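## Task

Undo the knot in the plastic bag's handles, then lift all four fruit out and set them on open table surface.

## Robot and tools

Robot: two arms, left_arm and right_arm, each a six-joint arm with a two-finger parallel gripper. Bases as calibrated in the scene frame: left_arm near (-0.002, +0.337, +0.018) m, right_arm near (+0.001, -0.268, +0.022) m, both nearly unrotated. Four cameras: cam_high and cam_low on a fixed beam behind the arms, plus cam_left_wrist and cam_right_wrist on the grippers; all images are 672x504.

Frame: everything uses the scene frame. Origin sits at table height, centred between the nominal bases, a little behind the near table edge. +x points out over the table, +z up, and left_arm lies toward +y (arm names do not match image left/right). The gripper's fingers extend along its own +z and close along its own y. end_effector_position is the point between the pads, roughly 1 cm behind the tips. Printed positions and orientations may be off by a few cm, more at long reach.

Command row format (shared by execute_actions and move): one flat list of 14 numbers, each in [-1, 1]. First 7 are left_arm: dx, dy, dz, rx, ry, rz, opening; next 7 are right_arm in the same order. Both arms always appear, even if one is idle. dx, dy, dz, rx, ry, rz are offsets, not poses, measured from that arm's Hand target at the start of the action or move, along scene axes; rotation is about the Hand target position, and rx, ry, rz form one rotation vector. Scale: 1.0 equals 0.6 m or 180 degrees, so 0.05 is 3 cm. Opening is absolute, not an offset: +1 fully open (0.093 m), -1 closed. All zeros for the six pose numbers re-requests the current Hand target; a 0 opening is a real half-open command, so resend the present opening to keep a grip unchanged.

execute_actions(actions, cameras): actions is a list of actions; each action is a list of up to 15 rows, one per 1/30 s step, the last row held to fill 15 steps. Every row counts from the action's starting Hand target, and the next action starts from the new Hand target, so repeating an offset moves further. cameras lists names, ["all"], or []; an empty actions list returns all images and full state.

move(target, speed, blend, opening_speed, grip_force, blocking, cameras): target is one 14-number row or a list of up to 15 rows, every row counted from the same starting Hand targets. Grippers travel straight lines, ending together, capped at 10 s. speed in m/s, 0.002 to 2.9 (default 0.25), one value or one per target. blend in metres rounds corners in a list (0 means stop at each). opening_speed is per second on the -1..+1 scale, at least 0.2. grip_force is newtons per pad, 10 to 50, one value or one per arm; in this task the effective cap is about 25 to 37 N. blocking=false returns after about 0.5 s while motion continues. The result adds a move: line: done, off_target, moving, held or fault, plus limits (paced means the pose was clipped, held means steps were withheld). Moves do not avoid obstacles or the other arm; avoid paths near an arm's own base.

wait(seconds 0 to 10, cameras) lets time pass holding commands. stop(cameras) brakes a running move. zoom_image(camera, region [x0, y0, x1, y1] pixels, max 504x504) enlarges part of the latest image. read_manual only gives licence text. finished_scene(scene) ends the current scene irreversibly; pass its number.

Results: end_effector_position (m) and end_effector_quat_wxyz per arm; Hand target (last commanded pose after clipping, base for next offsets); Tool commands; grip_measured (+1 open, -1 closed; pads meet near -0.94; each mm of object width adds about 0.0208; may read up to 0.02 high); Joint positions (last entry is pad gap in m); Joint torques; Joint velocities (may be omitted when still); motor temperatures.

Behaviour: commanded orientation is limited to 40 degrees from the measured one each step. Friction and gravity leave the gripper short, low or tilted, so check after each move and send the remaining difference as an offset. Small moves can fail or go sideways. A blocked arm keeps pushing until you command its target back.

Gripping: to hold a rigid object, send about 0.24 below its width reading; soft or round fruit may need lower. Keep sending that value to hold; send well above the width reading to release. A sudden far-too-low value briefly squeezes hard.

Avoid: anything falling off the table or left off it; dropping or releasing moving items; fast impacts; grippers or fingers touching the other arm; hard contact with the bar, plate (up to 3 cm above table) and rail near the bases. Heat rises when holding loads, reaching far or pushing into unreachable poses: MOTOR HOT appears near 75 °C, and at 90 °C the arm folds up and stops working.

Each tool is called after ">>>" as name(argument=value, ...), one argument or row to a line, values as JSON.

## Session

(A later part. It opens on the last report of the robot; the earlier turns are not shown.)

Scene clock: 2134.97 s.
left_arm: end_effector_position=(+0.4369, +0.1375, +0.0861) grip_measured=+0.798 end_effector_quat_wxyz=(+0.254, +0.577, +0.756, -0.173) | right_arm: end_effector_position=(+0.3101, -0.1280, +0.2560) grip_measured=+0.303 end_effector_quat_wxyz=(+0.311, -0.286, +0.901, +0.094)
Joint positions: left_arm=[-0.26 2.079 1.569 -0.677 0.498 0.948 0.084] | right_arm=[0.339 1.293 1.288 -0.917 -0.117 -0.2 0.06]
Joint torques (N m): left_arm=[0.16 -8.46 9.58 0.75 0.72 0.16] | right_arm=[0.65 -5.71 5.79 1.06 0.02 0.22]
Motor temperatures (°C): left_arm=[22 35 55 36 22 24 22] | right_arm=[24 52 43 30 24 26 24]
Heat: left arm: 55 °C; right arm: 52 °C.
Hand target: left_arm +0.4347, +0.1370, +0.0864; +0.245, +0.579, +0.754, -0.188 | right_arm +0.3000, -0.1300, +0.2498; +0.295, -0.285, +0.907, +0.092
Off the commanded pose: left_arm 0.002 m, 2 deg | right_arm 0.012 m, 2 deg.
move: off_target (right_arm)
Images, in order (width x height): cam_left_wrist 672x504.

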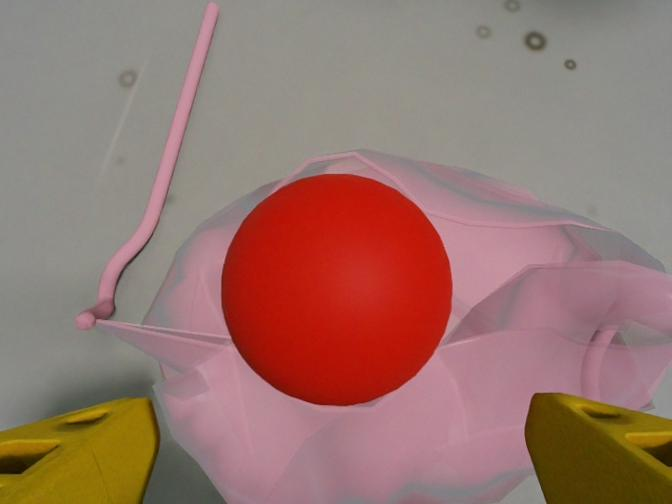

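>>> move(
  target=[
    [0.0118,-0.043,-0.0515,0,0,0,0.8,0,0,0,0,0,0,0.3],
  ],
  speed=0.1,
  cameras=["cam_left_wrist"],
)

Scene clock: 2144.23 s.
left_arm: end_effector_position=(+0.4293, +0.1195, +0.0500) grip_measured=+0.798 end_effector_quat_wxyz=(+0.224, +0.579, +0.760, -0.191) | right_arm: end_effector_position=(+0.3101, -0.1280, +0.2560) grip_measured=+0.303 end_effector_quat_wxyz=(+0.311, -0.286, +0.901, +0.094)
Joint positions: left_arm=[-0.299 2.164 1.569 -0.646 0.498 0.92 0.084] | right_arm=[0.339 1.293 1.288 -0.917 -0.117 -0.2 0.06]
Joint torques (N m): left_arm=[-0.72 -9.03 9.51 1.4 0.54 -0.11] | right_arm=[0.62 -5.63 5.85 1.09 0.01 0.21]
Motor temperatures (°C): left_arm=[22 37 55 36 22 24 22] | right_arm=[24 51 42 30 24 26 24]
Heat: left arm: 55 °C; right arm: 51 °C.
Hand target: left_arm +0.4418, +0.1110, +0.0555; +0.245, +0.579, +0.754, -0.188 | right_arm +0.3000, -0.1300, +0.2498; +0.295, -0.285, +0.907, +0.092
Off the commanded pose: left_arm 0.016 m, 3 deg | right_arm 0.012 m, 2 deg.
move: off_target (left_arm, right_arm)
Images, in order (width x height): cam_left_wrist 672x504.

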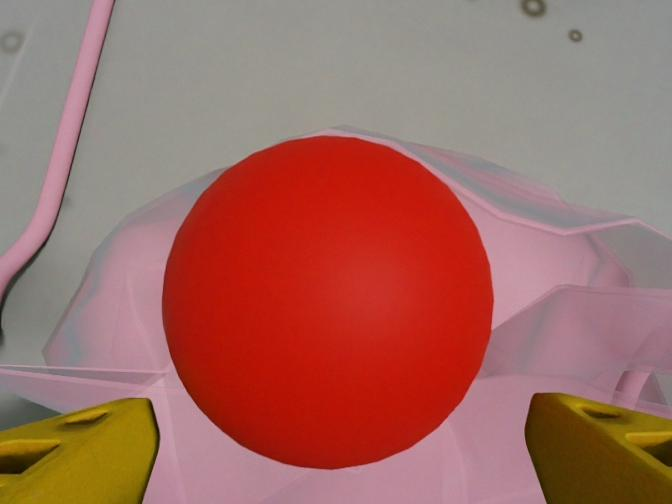

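>>> move(
  target=[
    [0,0,0.05,0,0,0,0.8,0,0,0,0,0,0,0.3],
    [0.007,-0.04,0.055,0,0,0,0.8,0,0,0,0,0,0,0.3],
  ],
  speed=0.12,
  cameras=["cam_left_wrist"],
)

Scene clock: 2156.47 s.
left_arm: end_effector_position=(+0.4482, +0.0852, +0.0937) grip_measured=+0.798 end_effector_quat_wxyz=(+0.265, +0.585, +0.744, -0.187) | right_arm: end_effector_position=(+0.3101, -0.1280, +0.2560) grip_measured=+0.303 end_effector_quat_wxyz=(+0.311, -0.286, +0.901, +0.094)
Joint positions: left_arm=[-0.354 2.164 1.711 -0.675 0.498 0.868 0.084] | right_arm=[0.339 1.293 1.288 -0.917 -0.117 -0.2 0.06]
Joint torques (N m): left_arm=[-0.2 -9.07 9.55 0.83 0.28 -0.13] | right_arm=[0.61 -5.68 5.78 1.06 0.01 0.22]
Motor temperatures (°C): left_arm=[22 39 55 36 22 24 22] | right_arm=[24 50 42 30 24 26 24]
Heat: left arm: 55 °C; right arm: 50 °C.
Hand target: left_arm +0.4460, +0.0872, +0.0884; +0.245, +0.579, +0.754, -0.188 | right_arm +0.3000, -0.1300, +0.2498; +0.295, -0.285, +0.907, +0.092
Off the commanded pose: left_arm 0.006 m, 3 deg | right_arm 0.012 m, 2 deg.
move: off_target (left_arm, right_arm)
Images, in order (width x height): cam_left_wrist 672x504.

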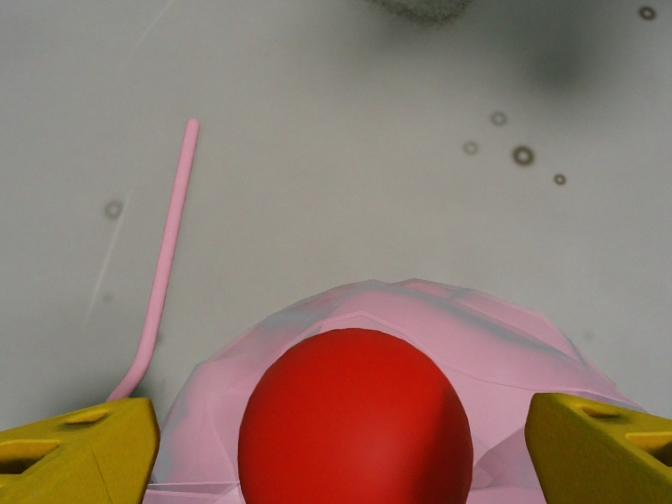

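>>> move(
  target=[
    [-0.0125,0.0138,-0.0273,0,0,0.01,0.8,0,0,0,0,0,0,0.3],
  ],
  speed=0.1,
  cameras=["cam_left_wrist"],
)

Scene clock: 2161.83 s.
left_arm: end_effector_position=(+0.4310, +0.0924, +0.0677) grip_measured=+0.798 end_effector_quat_wxyz=(+0.233, +0.573, +0.761, -0.198) | right_arm: end_effector_position=(+0.3101, -0.1280, +0.2560) grip_measured=+0.303 end_effector_quat_wxyz=(+0.311, -0.286, +0.901, +0.094)
Joint positions: left_arm=[-0.353 2.164 1.628 -0.658 0.495 0.844 0.084] | right_arm=[0.339 1.293 1.288 -0.917 -0.117 -0.2 0.06]
Joint torques (N m): left_arm=[0.2 -11.29 6.23 1.54 0.2 -0.08] | right_arm=[0.53 -5.67 5.91 1.06 0.05 0.26]
Heat: left arm: 54 °C; right arm: 50 °C.
Hand target: left_arm +0.4385, +0.0954, +0.0721; +0.248, +0.567, +0.763, -0.184 | right_arm +0.3000, -0.1300, +0.2498; +0.295, -0.285, +0.907, +0.092
Off the commanded pose: left_arm 0.009 m, 2 deg | right_arm 0.012 m, 2 deg.
move: off_target (right_arm)
Images, in order (width x height): cam_left_wrist 672x504.

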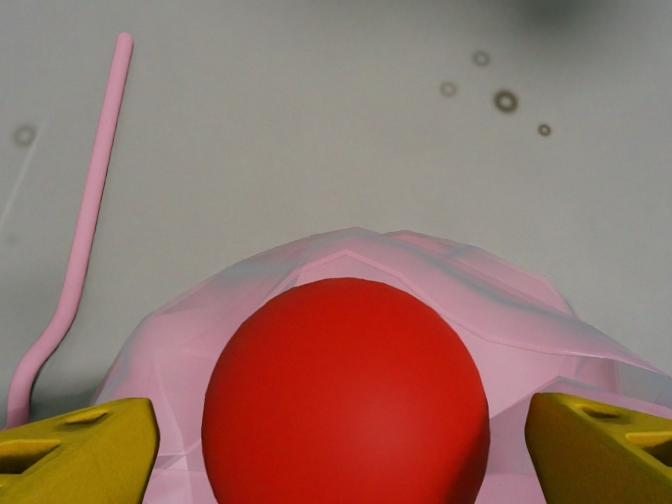

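>>> move(
  target=[
    [-0.005,0.0067,-0.0442,0,0,0,0.8,0,0,0,0,0,0,0.3],
  ],
  speed=0.08,
  cameras=["cam_left_wrist"],
)

Scene clock: 2174.70 s.
left_arm: end_effector_position=(+0.4300, +0.0965, +0.0507) grip_measured=+0.798 end_effector_quat_wxyz=(+0.241, +0.571, +0.761, -0.194) | right_arm: end_effector_position=(+0.3101, -0.1280, +0.2560) grip_measured=+0.303 end_effector_quat_wxyz=(+0.311, -0.286, +0.901, +0.094)
Joint positions: left_arm=[-0.345 2.164 1.55 -0.563 0.495 0.844 0.084] | right_arm=[0.339 1.293 1.288 -0.917 -0.117 -0.2 0.06]
Joint torques (N m): left_arm=[0.17 -9.65 6.04 1.56 0.23 -0.03] | right_arm=[0.58 -5.56 5.94 1.04 -0.03 0.2]
Heat: left arm: 52 °C; right arm: 49 °C.
Hand target: left_arm +0.4355, +0.0995, +0.0455; +0.248, +0.567, +0.763, -0.184 | right_arm +0.3000, -0.1300, +0.2498; +0.295, -0.285, +0.907, +0.092
Off the commanded pose: left_arm 0.008 m, 2 deg | right_arm 0.012 m, 2 deg.
move: off_target (right_arm)
Images, in order (width x height): cam_left_wrist 672x504.

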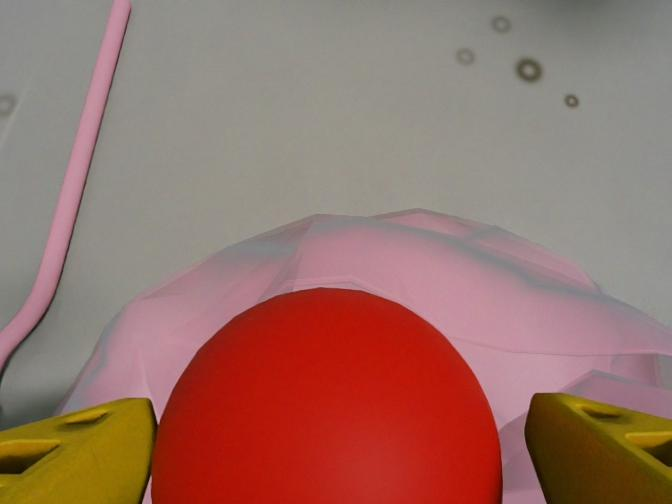

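>>> move(
  target=[
    [0.0,0.0115,-0.0125,0,0,0,0.8,0,0,0,0,0,0,0.3],
  ],
  speed=0.06,
  cameras=["cam_left_wrist"],
)

Scene clock: 2188.57 s.
left_arm: end_effector_position=(+0.4311, +0.1041, +0.0451) grip_measured=+0.798 end_effector_quat_wxyz=(+0.242, +0.565, +0.765, -0.193) | right_arm: end_effector_position=(+0.3101, -0.1280, +0.2560) grip_measured=+0.303 end_effector_quat_wxyz=(+0.311, -0.286, +0.901, +0.094)
Joint positions: left_arm=[-0.329 2.164 1.528 -0.543 0.495 0.844 0.084] | right_arm=[0.339 1.293 1.288 -0.917 -0.117 -0.2 0.06]
Joint torques (N m): left_arm=[0.08 -9.22 5.94 1.58 0.32 0.16] | right_arm=[0.57 -5.79 5.81 1.07 -0.01 0.22]
Heat: left arm: 51 °C; right arm: 49 °C.
Hand target: left_arm +0.4355, +0.1064, +0.0380; +0.248, +0.567, +0.763, -0.184 | right_arm +0.3000, -0.1300, +0.2498; +0.295, -0.285, +0.907, +0.092
Off the commanded pose: left_arm 0.009 m, 1 deg | right_arm 0.012 m, 2 deg.
move: off_target (right_arm)
Images, in order (width x height): cam_left_wrist 672x504.

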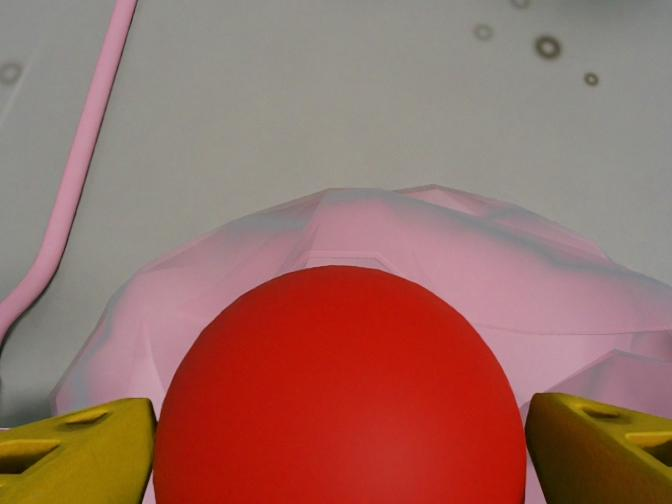

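>>> move(
  target=[
    [0,0,0,0,0,0,0.5,0,0,0,0,0,0,0.3],
    [0,0,0,0,0,0,0.15,0,0,0,0,0,0,0.3],
  ],
  opening_speed=1.0,
  cameras=["cam_high","cam_left_wrist","cam_right_wrist"],
)

Scene clock: 2194.23 s.
left_arm: end_effector_position=(+0.4314, +0.1040, +0.0452) grip_measured=+0.320 end_effector_quat_wxyz=(+0.242, +0.565, +0.765, -0.193) | right_arm: end_effector_position=(+0.3101, -0.1280, +0.2560) grip_measured=+0.303 end_effector_quat_wxyz=(+0.311, -0.286, +0.901, +0.094)
Joint positions: left_arm=[-0.329 2.164 1.528 -0.542 0.495 0.844 0.061] | right_arm=[0.339 1.293 1.288 -0.917 -0.117 -0.2 0.06]
Joint torques (N m): left_arm=[0.14 -9.1 5.96 1.53 0.32 0.14] | right_arm=[0.54 -5.79 5.91 1.06 0 0.26]
Heat: left arm: 51 °C; right arm: 49 °C.
Hand target: left_arm +0.4355, +0.1064, +0.0380; +0.248, +0.567, +0.763, -0.184 | right_arm +0.3000, -0.1300, +0.2498; +0.295, -0.285, +0.907, +0.092
Off the commanded pose: left_arm 0.009 m, 1 deg | right_arm 0.012 m, 2 deg.
move: off_target (right_arm)
Images, in order (width x height): cam_high 672x504, cam_left_wrist 672x504, cam_right_wrist 672x504.

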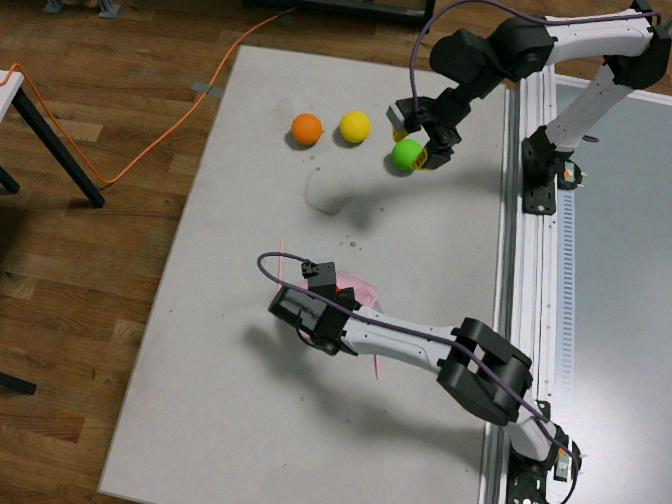

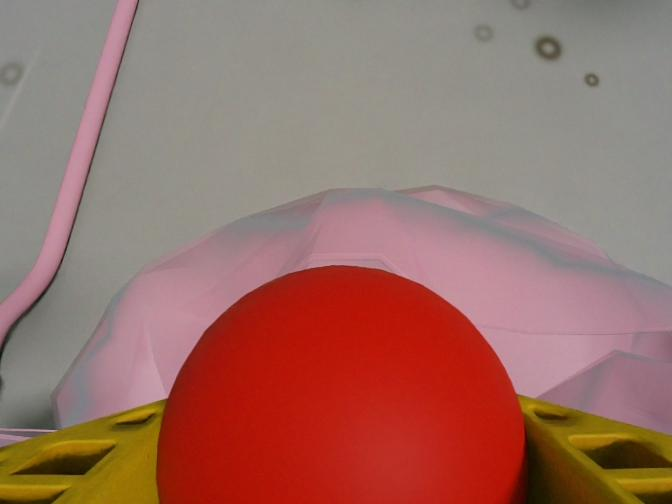

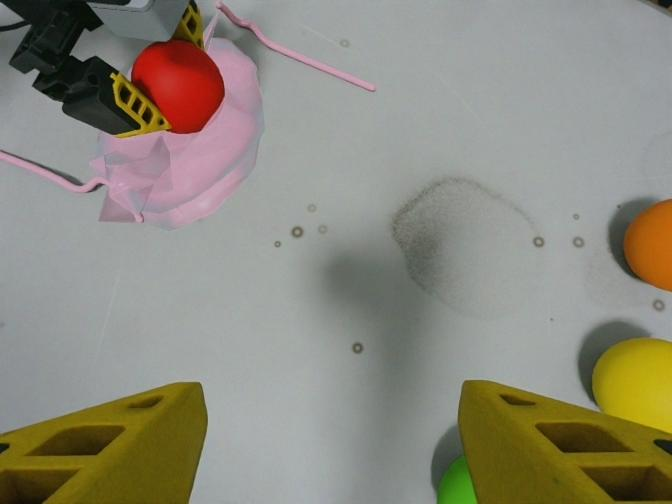

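>>> move(
  target=[
    [0,0,0.1,0,0,0,0.15,0,0,0,0,0,0,0.3],
  ],
  speed=0.1,
  cameras=["cam_left_wrist","cam_right_wrist"],
)

Scene clock: 2197.37 s.
left_arm: end_effector_position=(+0.4341, +0.1036, +0.0818) grip_measured=+0.320 end_effector_quat_wxyz=(+0.243, +0.565, +0.765, -0.192) | right_arm: end_effector_position=(+0.3101, -0.1280, +0.2560) grip_measured=+0.303 end_effector_quat_wxyz=(+0.311, -0.286, +0.901, +0.094)
Joint positions: left_arm=[-0.329 2.125 1.617 -0.668 0.495 0.844 0.061] | right_arm=[0.339 1.293 1.288 -0.917 -0.117 -0.2 0.06]
Joint torques (N m): left_arm=[-0.02 -11.92 9.48 0.84 0.29 0.14] | right_arm=[0.55 -5.67 5.83 1.09 0 0.23]
Heat: left arm: 51 °C; right arm: 49 °C.
Hand target: left_arm +0.4355, +0.1064, +0.0980; +0.248, +0.567, +0.763, -0.184 | right_arm +0.3000, -0.1300, +0.2498; +0.295, -0.285, +0.907, +0.092
Off the commanded pose: left_arm 0.016 m, 1 deg | right_arm 0.012 m, 2 deg.
move: off_target (left_arm, right_arm)
Images, in order (width x height): cam_left_wrist 672x504, cam_right_wrist 672x504.

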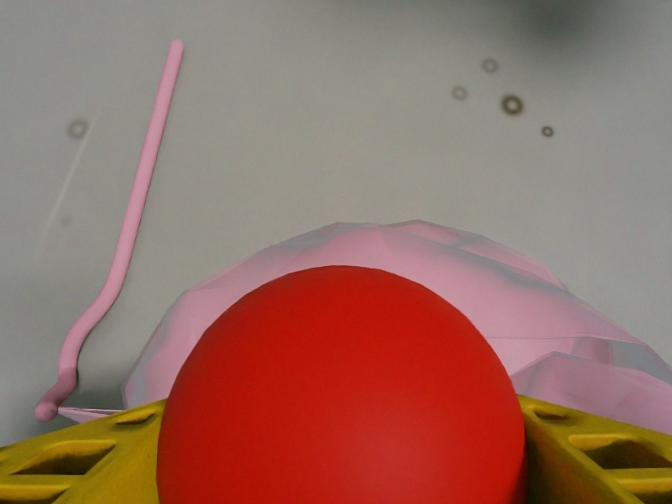

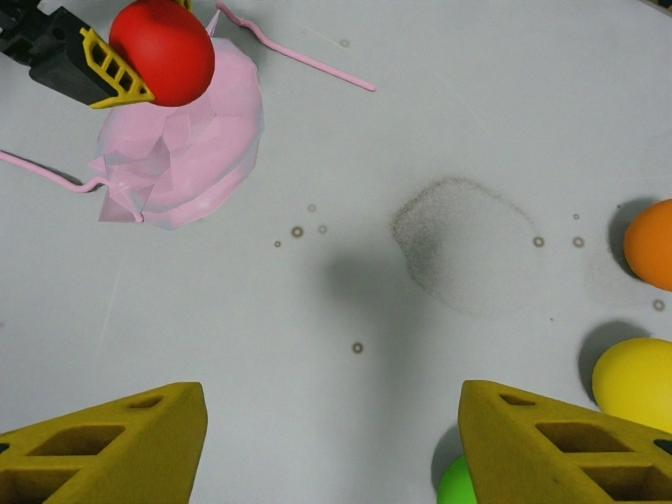

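>>> move(
  target=[
    [0,0,0.12,0,0,0,0.15,0,0,0,0,0,0,0.3],
  ],
  speed=0.15,
  cameras=["cam_high","cam_left_wrist","cam_right_wrist"],
)

Scene clock: 2201.03 s.
left_arm: end_effector_position=(+0.4372, +0.1037, +0.1558) grip_measured=+0.320 end_effector_quat_wxyz=(+0.246, +0.565, +0.764, -0.191) | right_arm: end_effector_position=(+0.3101, -0.1280, +0.2560) grip_measured=+0.303 end_effector_quat_wxyz=(+0.311, -0.286, +0.901, +0.094)
Joint positions: left_arm=[-0.329 2.091 1.861 -0.94 0.495 0.844 0.061] | right_arm=[0.339 1.293 1.288 -0.917 -0.117 -0.2 0.06]
Joint torques (N m): left_arm=[-0.25 -11.36 9.85 0.78 0.31 0.07] | right_arm=[0.55 -5.7 5.81 1.07 0.02 0.22]
Motor temperatures (°C): left_arm=[22 44 51 35 22 24 22] | right_arm=[24 49 41 30 24 26 24]
Heat: left arm: 51 °C; right arm: 49 °C.
Hand target: left_arm +0.4355, +0.1064, +0.1701; +0.248, +0.567, +0.763, -0.184 | right_arm +0.3000, -0.1300, +0.2498; +0.295, -0.285, +0.907, +0.092
Off the commanded pose: left_arm 0.015 m, 1 deg | right_arm 0.012 m, 2 deg.
move: off_target (left_arm, right_arm)
Images, in order (width x height): cam_high 672x504, cam_left_wrist 672x504, cam_right_wrist 672x504.

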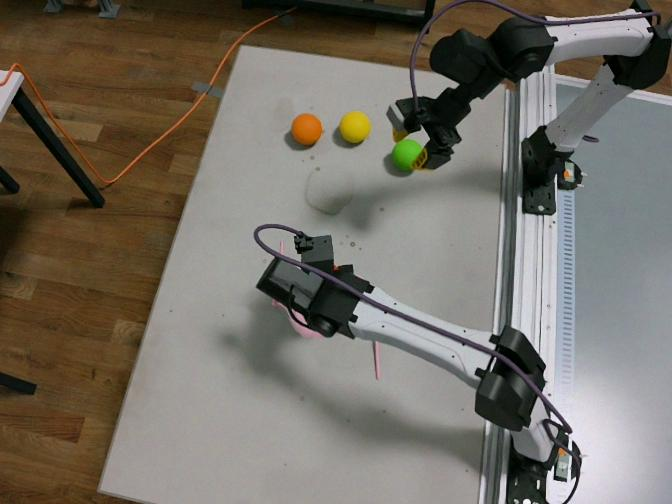

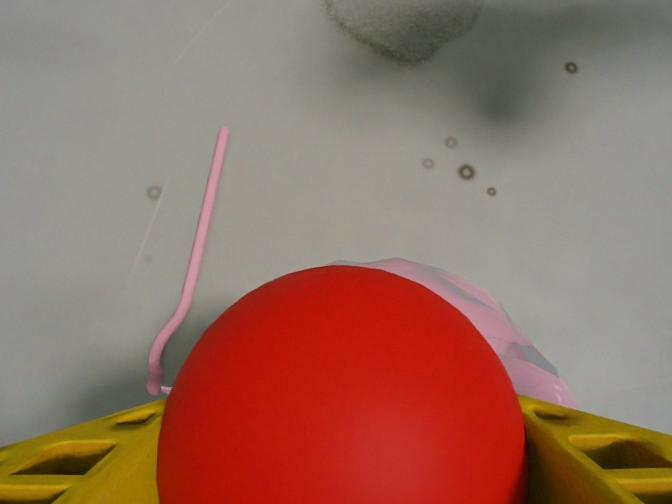

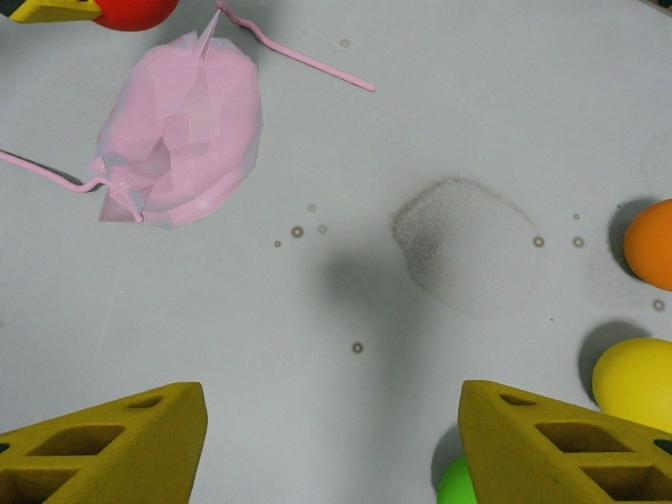

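>>> move(
  target=[
    [0.03,0.17,0.01,0,0,0.17,0.15,0,0,0,0,0,0,0.3],
    [0.054,0.348,-0.008,0,0,0.351,0.15,0,0,0,0,0,0,0.3],
  ],
  speed=0.25,
  blend=[0.05,0],
  cameras=["cam_high","cam_left_wrist"],
)

Scene clock: 2210.30 s.
left_arm: end_effector_position=(+0.4613, +0.3113, +0.1510) grip_measured=+0.320 end_effector_quat_wxyz=(+0.276, +0.093, +0.956, -0.035) | right_arm: end_effector_position=(+0.3101, -0.1280, +0.2560) grip_measured=+0.303 end_effector_quat_wxyz=(+0.311, -0.286, +0.901, +0.094)
Joint positions: left_arm=[-0.023 1.805 1.453 -0.651 0.096 0.144 0.061] | right_arm=[0.339 1.293 1.288 -0.917 -0.117 -0.2 0.06]
Joint torques (N m): left_arm=[-0.05 -10.33 6.72 2.03 -0.11 -0.14] | right_arm=[0.66 -5.6 5.87 1.08 0.03 0.24]
Heat: left arm: 52 °C; right arm: 48 °C.
Hand target: left_arm +0.4679, +0.3151, +0.1652; +0.308, +0.084, +0.947, -0.026 | right_arm +0.3000, -0.1300, +0.2498; +0.295, -0.285, +0.907, +0.092
Off the commanded pose: left_arm 0.016 m, 4 deg | right_arm 0.012 m, 2 deg.
move: off_target (left_arm, right_arm)
Images, in order (width x height): cam_high 672x504, cam_left_wrist 672x504.

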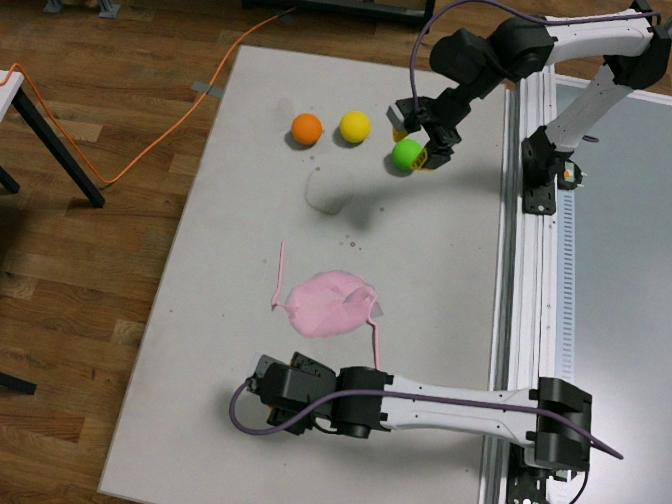

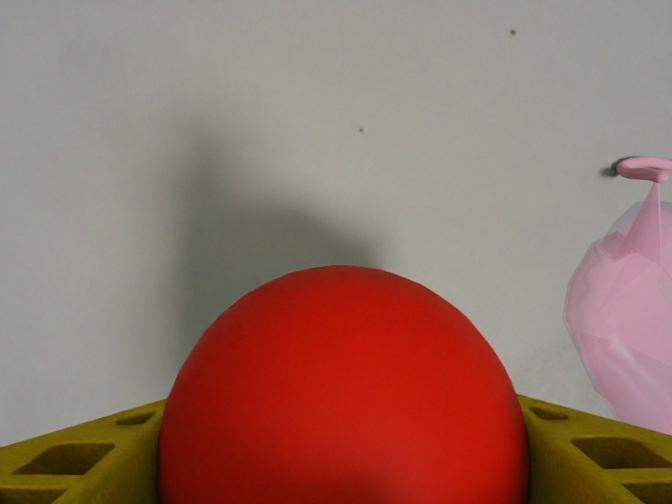

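>>> move(
  target=[
    [0,0.05,-0.15,0,0,0,0.15,-0.083,0.133,-0.05,0,0,0,0.0],
  ],
  speed=0.18,
)

>>> move(
  target=[
    [0,0,-0.022,0,0,0,0.15,0,0,0,0,0,0,0.0],
  ],
  speed=0.06,
  cameras=["cam_left_wrist"],
)

Scene clock: 2217.97 s.
left_arm: end_effector_position=(+0.4604, +0.3462, +0.0738) grip_measured=+0.320 end_effector_quat_wxyz=(+0.289, +0.076, +0.954, -0.022) | right_arm: end_effector_position=(+0.2477, -0.0540, +0.2182) grip_measured=+0.003 end_effector_quat_wxyz=(+0.282, -0.290, +0.910, +0.087)
Joint positions: left_arm=[0.059 1.867 1.202 -0.316 0.108 0.187 0.061] | right_arm=[0.743 1.277 1.153 -0.863 0.116 0.128 0.045]
Joint torques (N m): left_arm=[0.13 -7.73 6.75 2.11 0.32 0.17] | right_arm=[0.34 -4.96 6.16 1.57 0.19 0.22]
Heat: left arm: 51 °C; right arm: 48 °C.
Hand target: left_arm +0.4679, +0.3451, +0.0751; +0.308, +0.084, +0.947, -0.026 | right_arm +0.2502, -0.0502, +0.2199; +0.295, -0.285, +0.907, +0.092
Off the commanded pose: left_arm 0.008 m, 2 deg | right_arm 0.005 m, 2 deg.
move: done

Scene clock: 2219.03 s.
left_arm: end_effector_position=(+0.4621, +0.3461, +0.0636) grip_measured=+0.320 end_effector_quat_wxyz=(+0.293, +0.076, +0.953, -0.021) | right_arm: end_effector_position=(+0.2478, -0.0541, +0.2182) grip_measured=+0.003 end_effector_quat_wxyz=(+0.282, -0.290, +0.910, +0.087)
Joint positions: left_arm=[0.059 1.886 1.179 -0.266 0.108 0.187 0.061] | right_arm=[0.743 1.277 1.153 -0.863 0.117 0.128 0.045]
Joint torques (N m): left_arm=[0.03 -7.51 6.32 2.1 0.33 0.17] | right_arm=[0.38 -4.97 6.06 1.58 0.19 0.22]
Heat: left arm: 51 °C; right arm: 48 °C.
Hand target: left_arm +0.4680, +0.3451, +0.0621; +0.308, +0.084, +0.947, -0.026 | right_arm +0.2502, -0.0502, +0.2199; +0.295, -0.285, +0.907, +0.092
Off the commanded pose: left_arm 0.006 m, 2 deg | right_arm 0.005 m, 2 deg.
move: done
Images, in order (width x height): cam_left_wrist 672x504.

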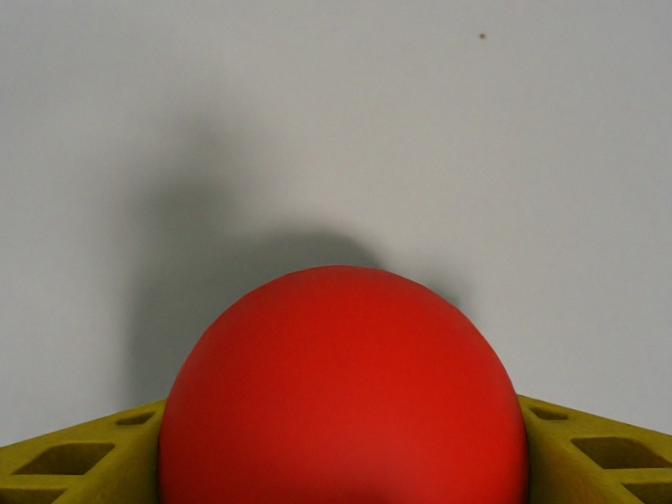

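>>> move(
  target=[
    [0,0,-0.02,0,0,0,0.15,0,0,0,0,0,0,0.0],
  ],
  speed=0.05,
)

>>> move(
  target=[
    [0,0,-0.01,0,0,0,0.15,0,0,0,0,0,0,0.0],
  ],
  speed=0.04,
  cameras=["cam_left_wrist"],
)

Scene clock: 2222.50 s.
left_arm: end_effector_position=(+0.4625, +0.3459, +0.0520) grip_measured=+0.320 end_effector_quat_wxyz=(+0.293, +0.077, +0.953, -0.022) | right_arm: end_effector_position=(+0.2478, -0.0541, +0.2182) grip_measured=+0.003 end_effector_quat_wxyz=(+0.282, -0.290, +0.910, +0.087)
Joint positions: left_arm=[0.059 1.909 1.157 -0.221 0.109 0.188 0.061] | right_arm=[0.743 1.277 1.153 -0.863 0.117 0.128 0.045]
Joint torques (N m): left_arm=[0.14 -7.5 6.24 2.09 0.35 0.17] | right_arm=[0.39 -5.01 6.01 1.56 0.17 0.25]
Heat: left arm: 50 °C; right arm: 48 °C.
Hand target: left_arm +0.4680, +0.3451, +0.0501; +0.308, +0.084, +0.947, -0.026 | right_arm +0.2502, -0.0502, +0.2199; +0.295, -0.285, +0.907, +0.092
Off the commanded pose: left_arm 0.006 m, 2 deg | right_arm 0.005 m, 2 deg.
move: done

Scene clock: 2223.47 s.
left_arm: end_effector_position=(+0.4626, +0.3459, +0.0461) grip_measured=+0.320 end_effector_quat_wxyz=(+0.293, +0.077, +0.953, -0.022) | right_arm: end_effector_position=(+0.2478, -0.0541, +0.2182) grip_measured=+0.003 end_effector_quat_wxyz=(+0.282, -0.290, +0.910, +0.087)
Joint positions: left_arm=[0.059 1.921 1.147 -0.199 0.109 0.188 0.061] | right_arm=[0.743 1.277 1.153 -0.863 0.117 0.128 0.045]
Joint torques (N m): left_arm=[0.12 -7.49 6.11 2.09 0.33 0.18] | right_arm=[0.31 -4.85 6.13 1.56 0.19 0.24]
Heat: left arm: 50 °C; right arm: 48 °C.
Hand target: left_arm +0.4680, +0.3451, +0.0442; +0.308, +0.084, +0.947, -0.026 | right_arm +0.2502, -0.0502, +0.2199; +0.295, -0.285, +0.907, +0.092
Off the commanded pose: left_arm 0.006 m, 2 deg | right_arm 0.005 m, 2 deg.
move: done
Images, in order (width x height): cam_left_wrist 672x504.

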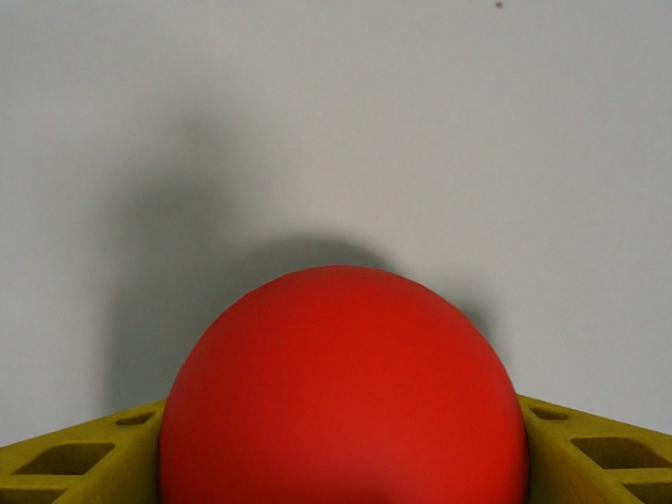

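>>> move(
  target=[
    [0,0,-0.009,0,0,0,0.15,0,0,0,0,0,0,0.0],
  ],
  speed=0.04,
)

>>> move(
  target=[
    [0,0,-0.008,0,0,0,0.15,0,0,0,0,0,0,0.0],
  ],
  speed=0.04,
)

Scene clock: 2226.17 s.
left_arm: end_effector_position=(+0.4647, +0.3458, +0.0443) grip_measured=+0.320 end_effector_quat_wxyz=(+0.298, +0.077, +0.951, -0.021) | right_arm: end_effector_position=(+0.2478, -0.0541, +0.2182) grip_measured=+0.003 end_effector_quat_wxyz=(+0.282, -0.290, +0.910, +0.087)
Joint positions: left_arm=[0.059 1.928 1.142 -0.177 0.11 0.188 0.061] | right_arm=[0.743 1.277 1.153 -0.863 0.117 0.128 0.045]
Joint torques (N m): left_arm=[0.14 -7.16 5.76 2.12 0.31 0.16] | right_arm=[0.32 -5.05 6.12 1.61 0.19 0.23]
Heat: left arm: 50 °C; right arm: 47 °C.
Hand target: left_arm +0.4680, +0.3451, +0.0387; +0.308, +0.084, +0.947, -0.026 | right_arm +0.2502, -0.0502, +0.2199; +0.295, -0.285, +0.907, +0.092
Off the commanded pose: left_arm 0.006 m, 2 deg | right_arm 0.005 m, 2 deg.
move: done

Scene clock: 2226.90 s.
left_arm: end_effector_position=(+0.4660, +0.3457, +0.0434) grip_measured=+0.320 end_effector_quat_wxyz=(+0.303, +0.077, +0.950, -0.021) | right_arm: end_effector_position=(+0.2478, -0.0541, +0.2182) grip_measured=+0.003 end_effector_quat_wxyz=(+0.282, -0.290, +0.910, +0.087)
Joint positions: left_arm=[0.059 1.93 1.135 -0.157 0.111 0.188 0.061] | right_arm=[0.743 1.277 1.153 -0.863 0.117 0.128 0.045]
Joint torques (N m): left_arm=[0.16 -6.64 5.6 2.09 0.33 0.16] | right_arm=[0.32 -5 6.02 1.58 0.18 0.22]
Heat: left arm: 50 °C; right arm: 47 °C.
Hand target: left_arm +0.4679, +0.3451, +0.0339; +0.308, +0.084, +0.947, -0.026 | right_arm +0.2502, -0.0502, +0.2199; +0.295, -0.285, +0.907, +0.092
Off the commanded pose: left_arm 0.010 m, 1 deg | right_arm 0.005 m, 2 deg.
move: done

>>> move(
  target=[
    [0,0,0.0158,0,0,0,0.15,0,0,0,0,0,0,0.0],
    [0,0,0.0158,0,0,0,1.0,0,0,0,0,0,0,0.0],
    [-0.0955,0.0157,0.1515,0,0,0,1.0,0,0,0,0,0,0,0.0],
    [-0.25,0.0157,0.25,0,0,0,0.6,0,0,0,0,0,0,0.0],
  ],
  speed=[0.08,0.08,0.12,0.2],
  opening_speed=0.8,
  blend=[0,0,0.02,0],
  cameras=["cam_high","cam_low","cam_left_wrist","cam_right_wrist"],
)

Scene clock: 2235.67 s.
left_arm: end_effector_position=(+0.3313, +0.3573, +0.1947) grip_measured=+0.602 end_effector_quat_wxyz=(+0.333, +0.079, +0.940, -0.015) | right_arm: end_effector_position=(+0.2478, -0.0541, +0.2182) grip_measured=+0.003 end_effector_quat_wxyz=(+0.282, -0.290, +0.910, +0.087)
Joint positions: left_arm=[0.135 1.215 1.005 -0.686 0.156 0.251 0.074] | right_arm=[0.743 1.277 1.153 -0.863 0.117 0.128 0.045]
Joint torques (N m): left_arm=[0.28 -4.21 6.57 1.23 0.35 0.17] | right_arm=[0.38 -4.94 6 1.58 0.18 0.23]
Heat: left arm: 49 °C; right arm: 47 °C.
Hand target: left_arm +0.3180, +0.3545, +0.1839; +0.308, +0.084, +0.947, -0.026 | right_arm +0.2502, -0.0502, +0.2199; +0.295, -0.285, +0.907, +0.092
Off the commanded pose: left_arm 0.017 m, 3 deg | right_arm 0.005 m, 2 deg.
move: off_target (left_arm); target 4's new opening was sent with left_arm's hand 0.018 m and 3 deg from that target

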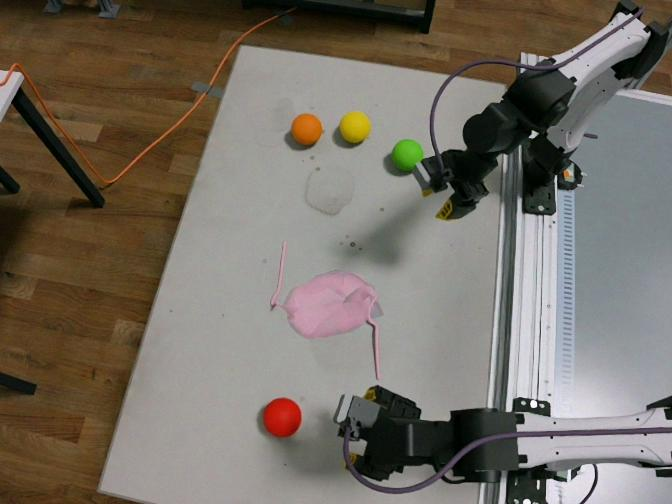

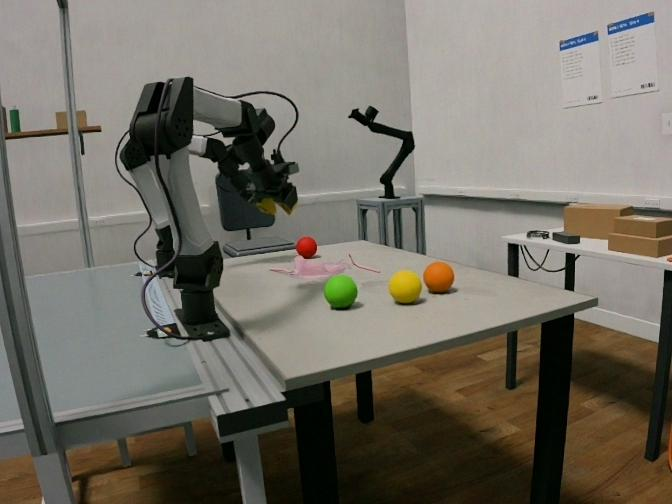

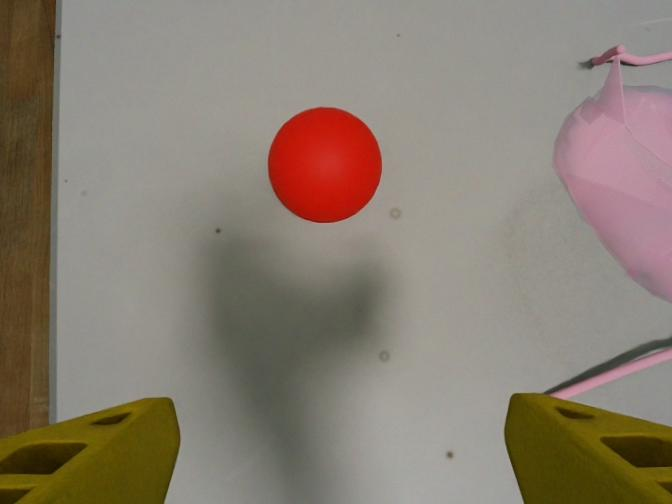

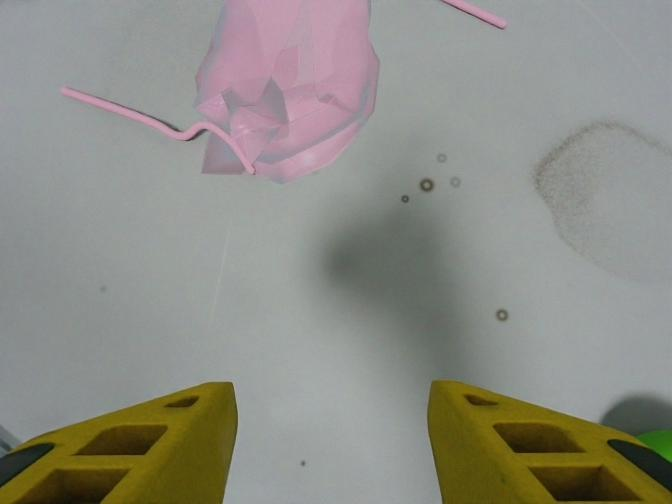

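>>> wait(
  seconds=0.5,
  cameras=["cam_high"],
)

Scene clock: 2238.43 s.
left_arm: end_effector_position=(+0.3313, +0.3573, +0.1947) grip_measured=+0.602 end_effector_quat_wxyz=(+0.333, +0.079, +0.940, -0.015) | right_arm: end_effector_position=(+0.2478, -0.0541, +0.2182) grip_measured=+0.003 end_effector_quat_wxyz=(+0.282, -0.290, +0.910, +0.087)
Joint positions: left_arm=[0.135 1.215 1.005 -0.686 0.156 0.251 0.074] | right_arm=[0.743 1.277 1.153 -0.863 0.117 0.128 0.045]
Joint torques (N m): left_arm=[0.35 -4.27 6.56 1.25 0.36 0.16] | right_arm=[0.42 -4.93 5.96 1.58 0.18 0.2]
Heat: left arm: 49 °C; right arm: 47 °C.
Hand target: left_arm +0.3180, +0.3545, +0.1839; +0.308, +0.084, +0.947, -0.026 | right_arm +0.2502, -0.0502, +0.2199; +0.295, -0.285, +0.907, +0.092
Tool commands: left_gripper/opening=+0.6 right_gripper/opening=+0.0
Off the commanded pose: left_arm 0.017 m, 3 deg | right_arm 0.005 m, 2 deg.
wait: 0.50 s; at rest from the start
Images, in order (width x height): cam_high 672x504.

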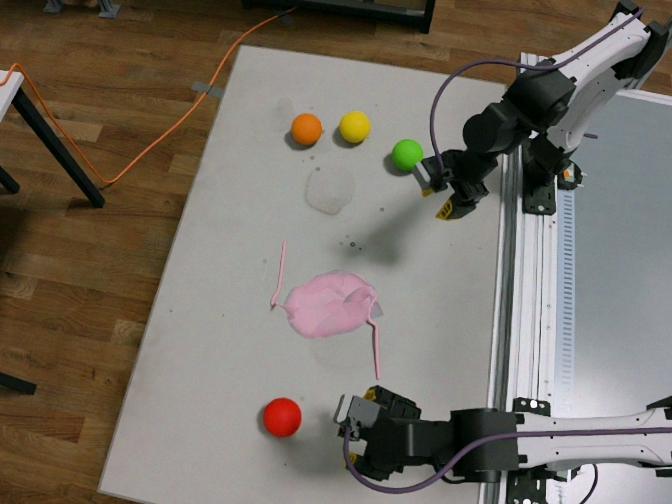

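All four fruit are still on the bare table, the bag is empty and its handles are untied. I'm ending the scene now.

>>> finished_scene(
  scene=2,
)

The scene is finished: the task was done.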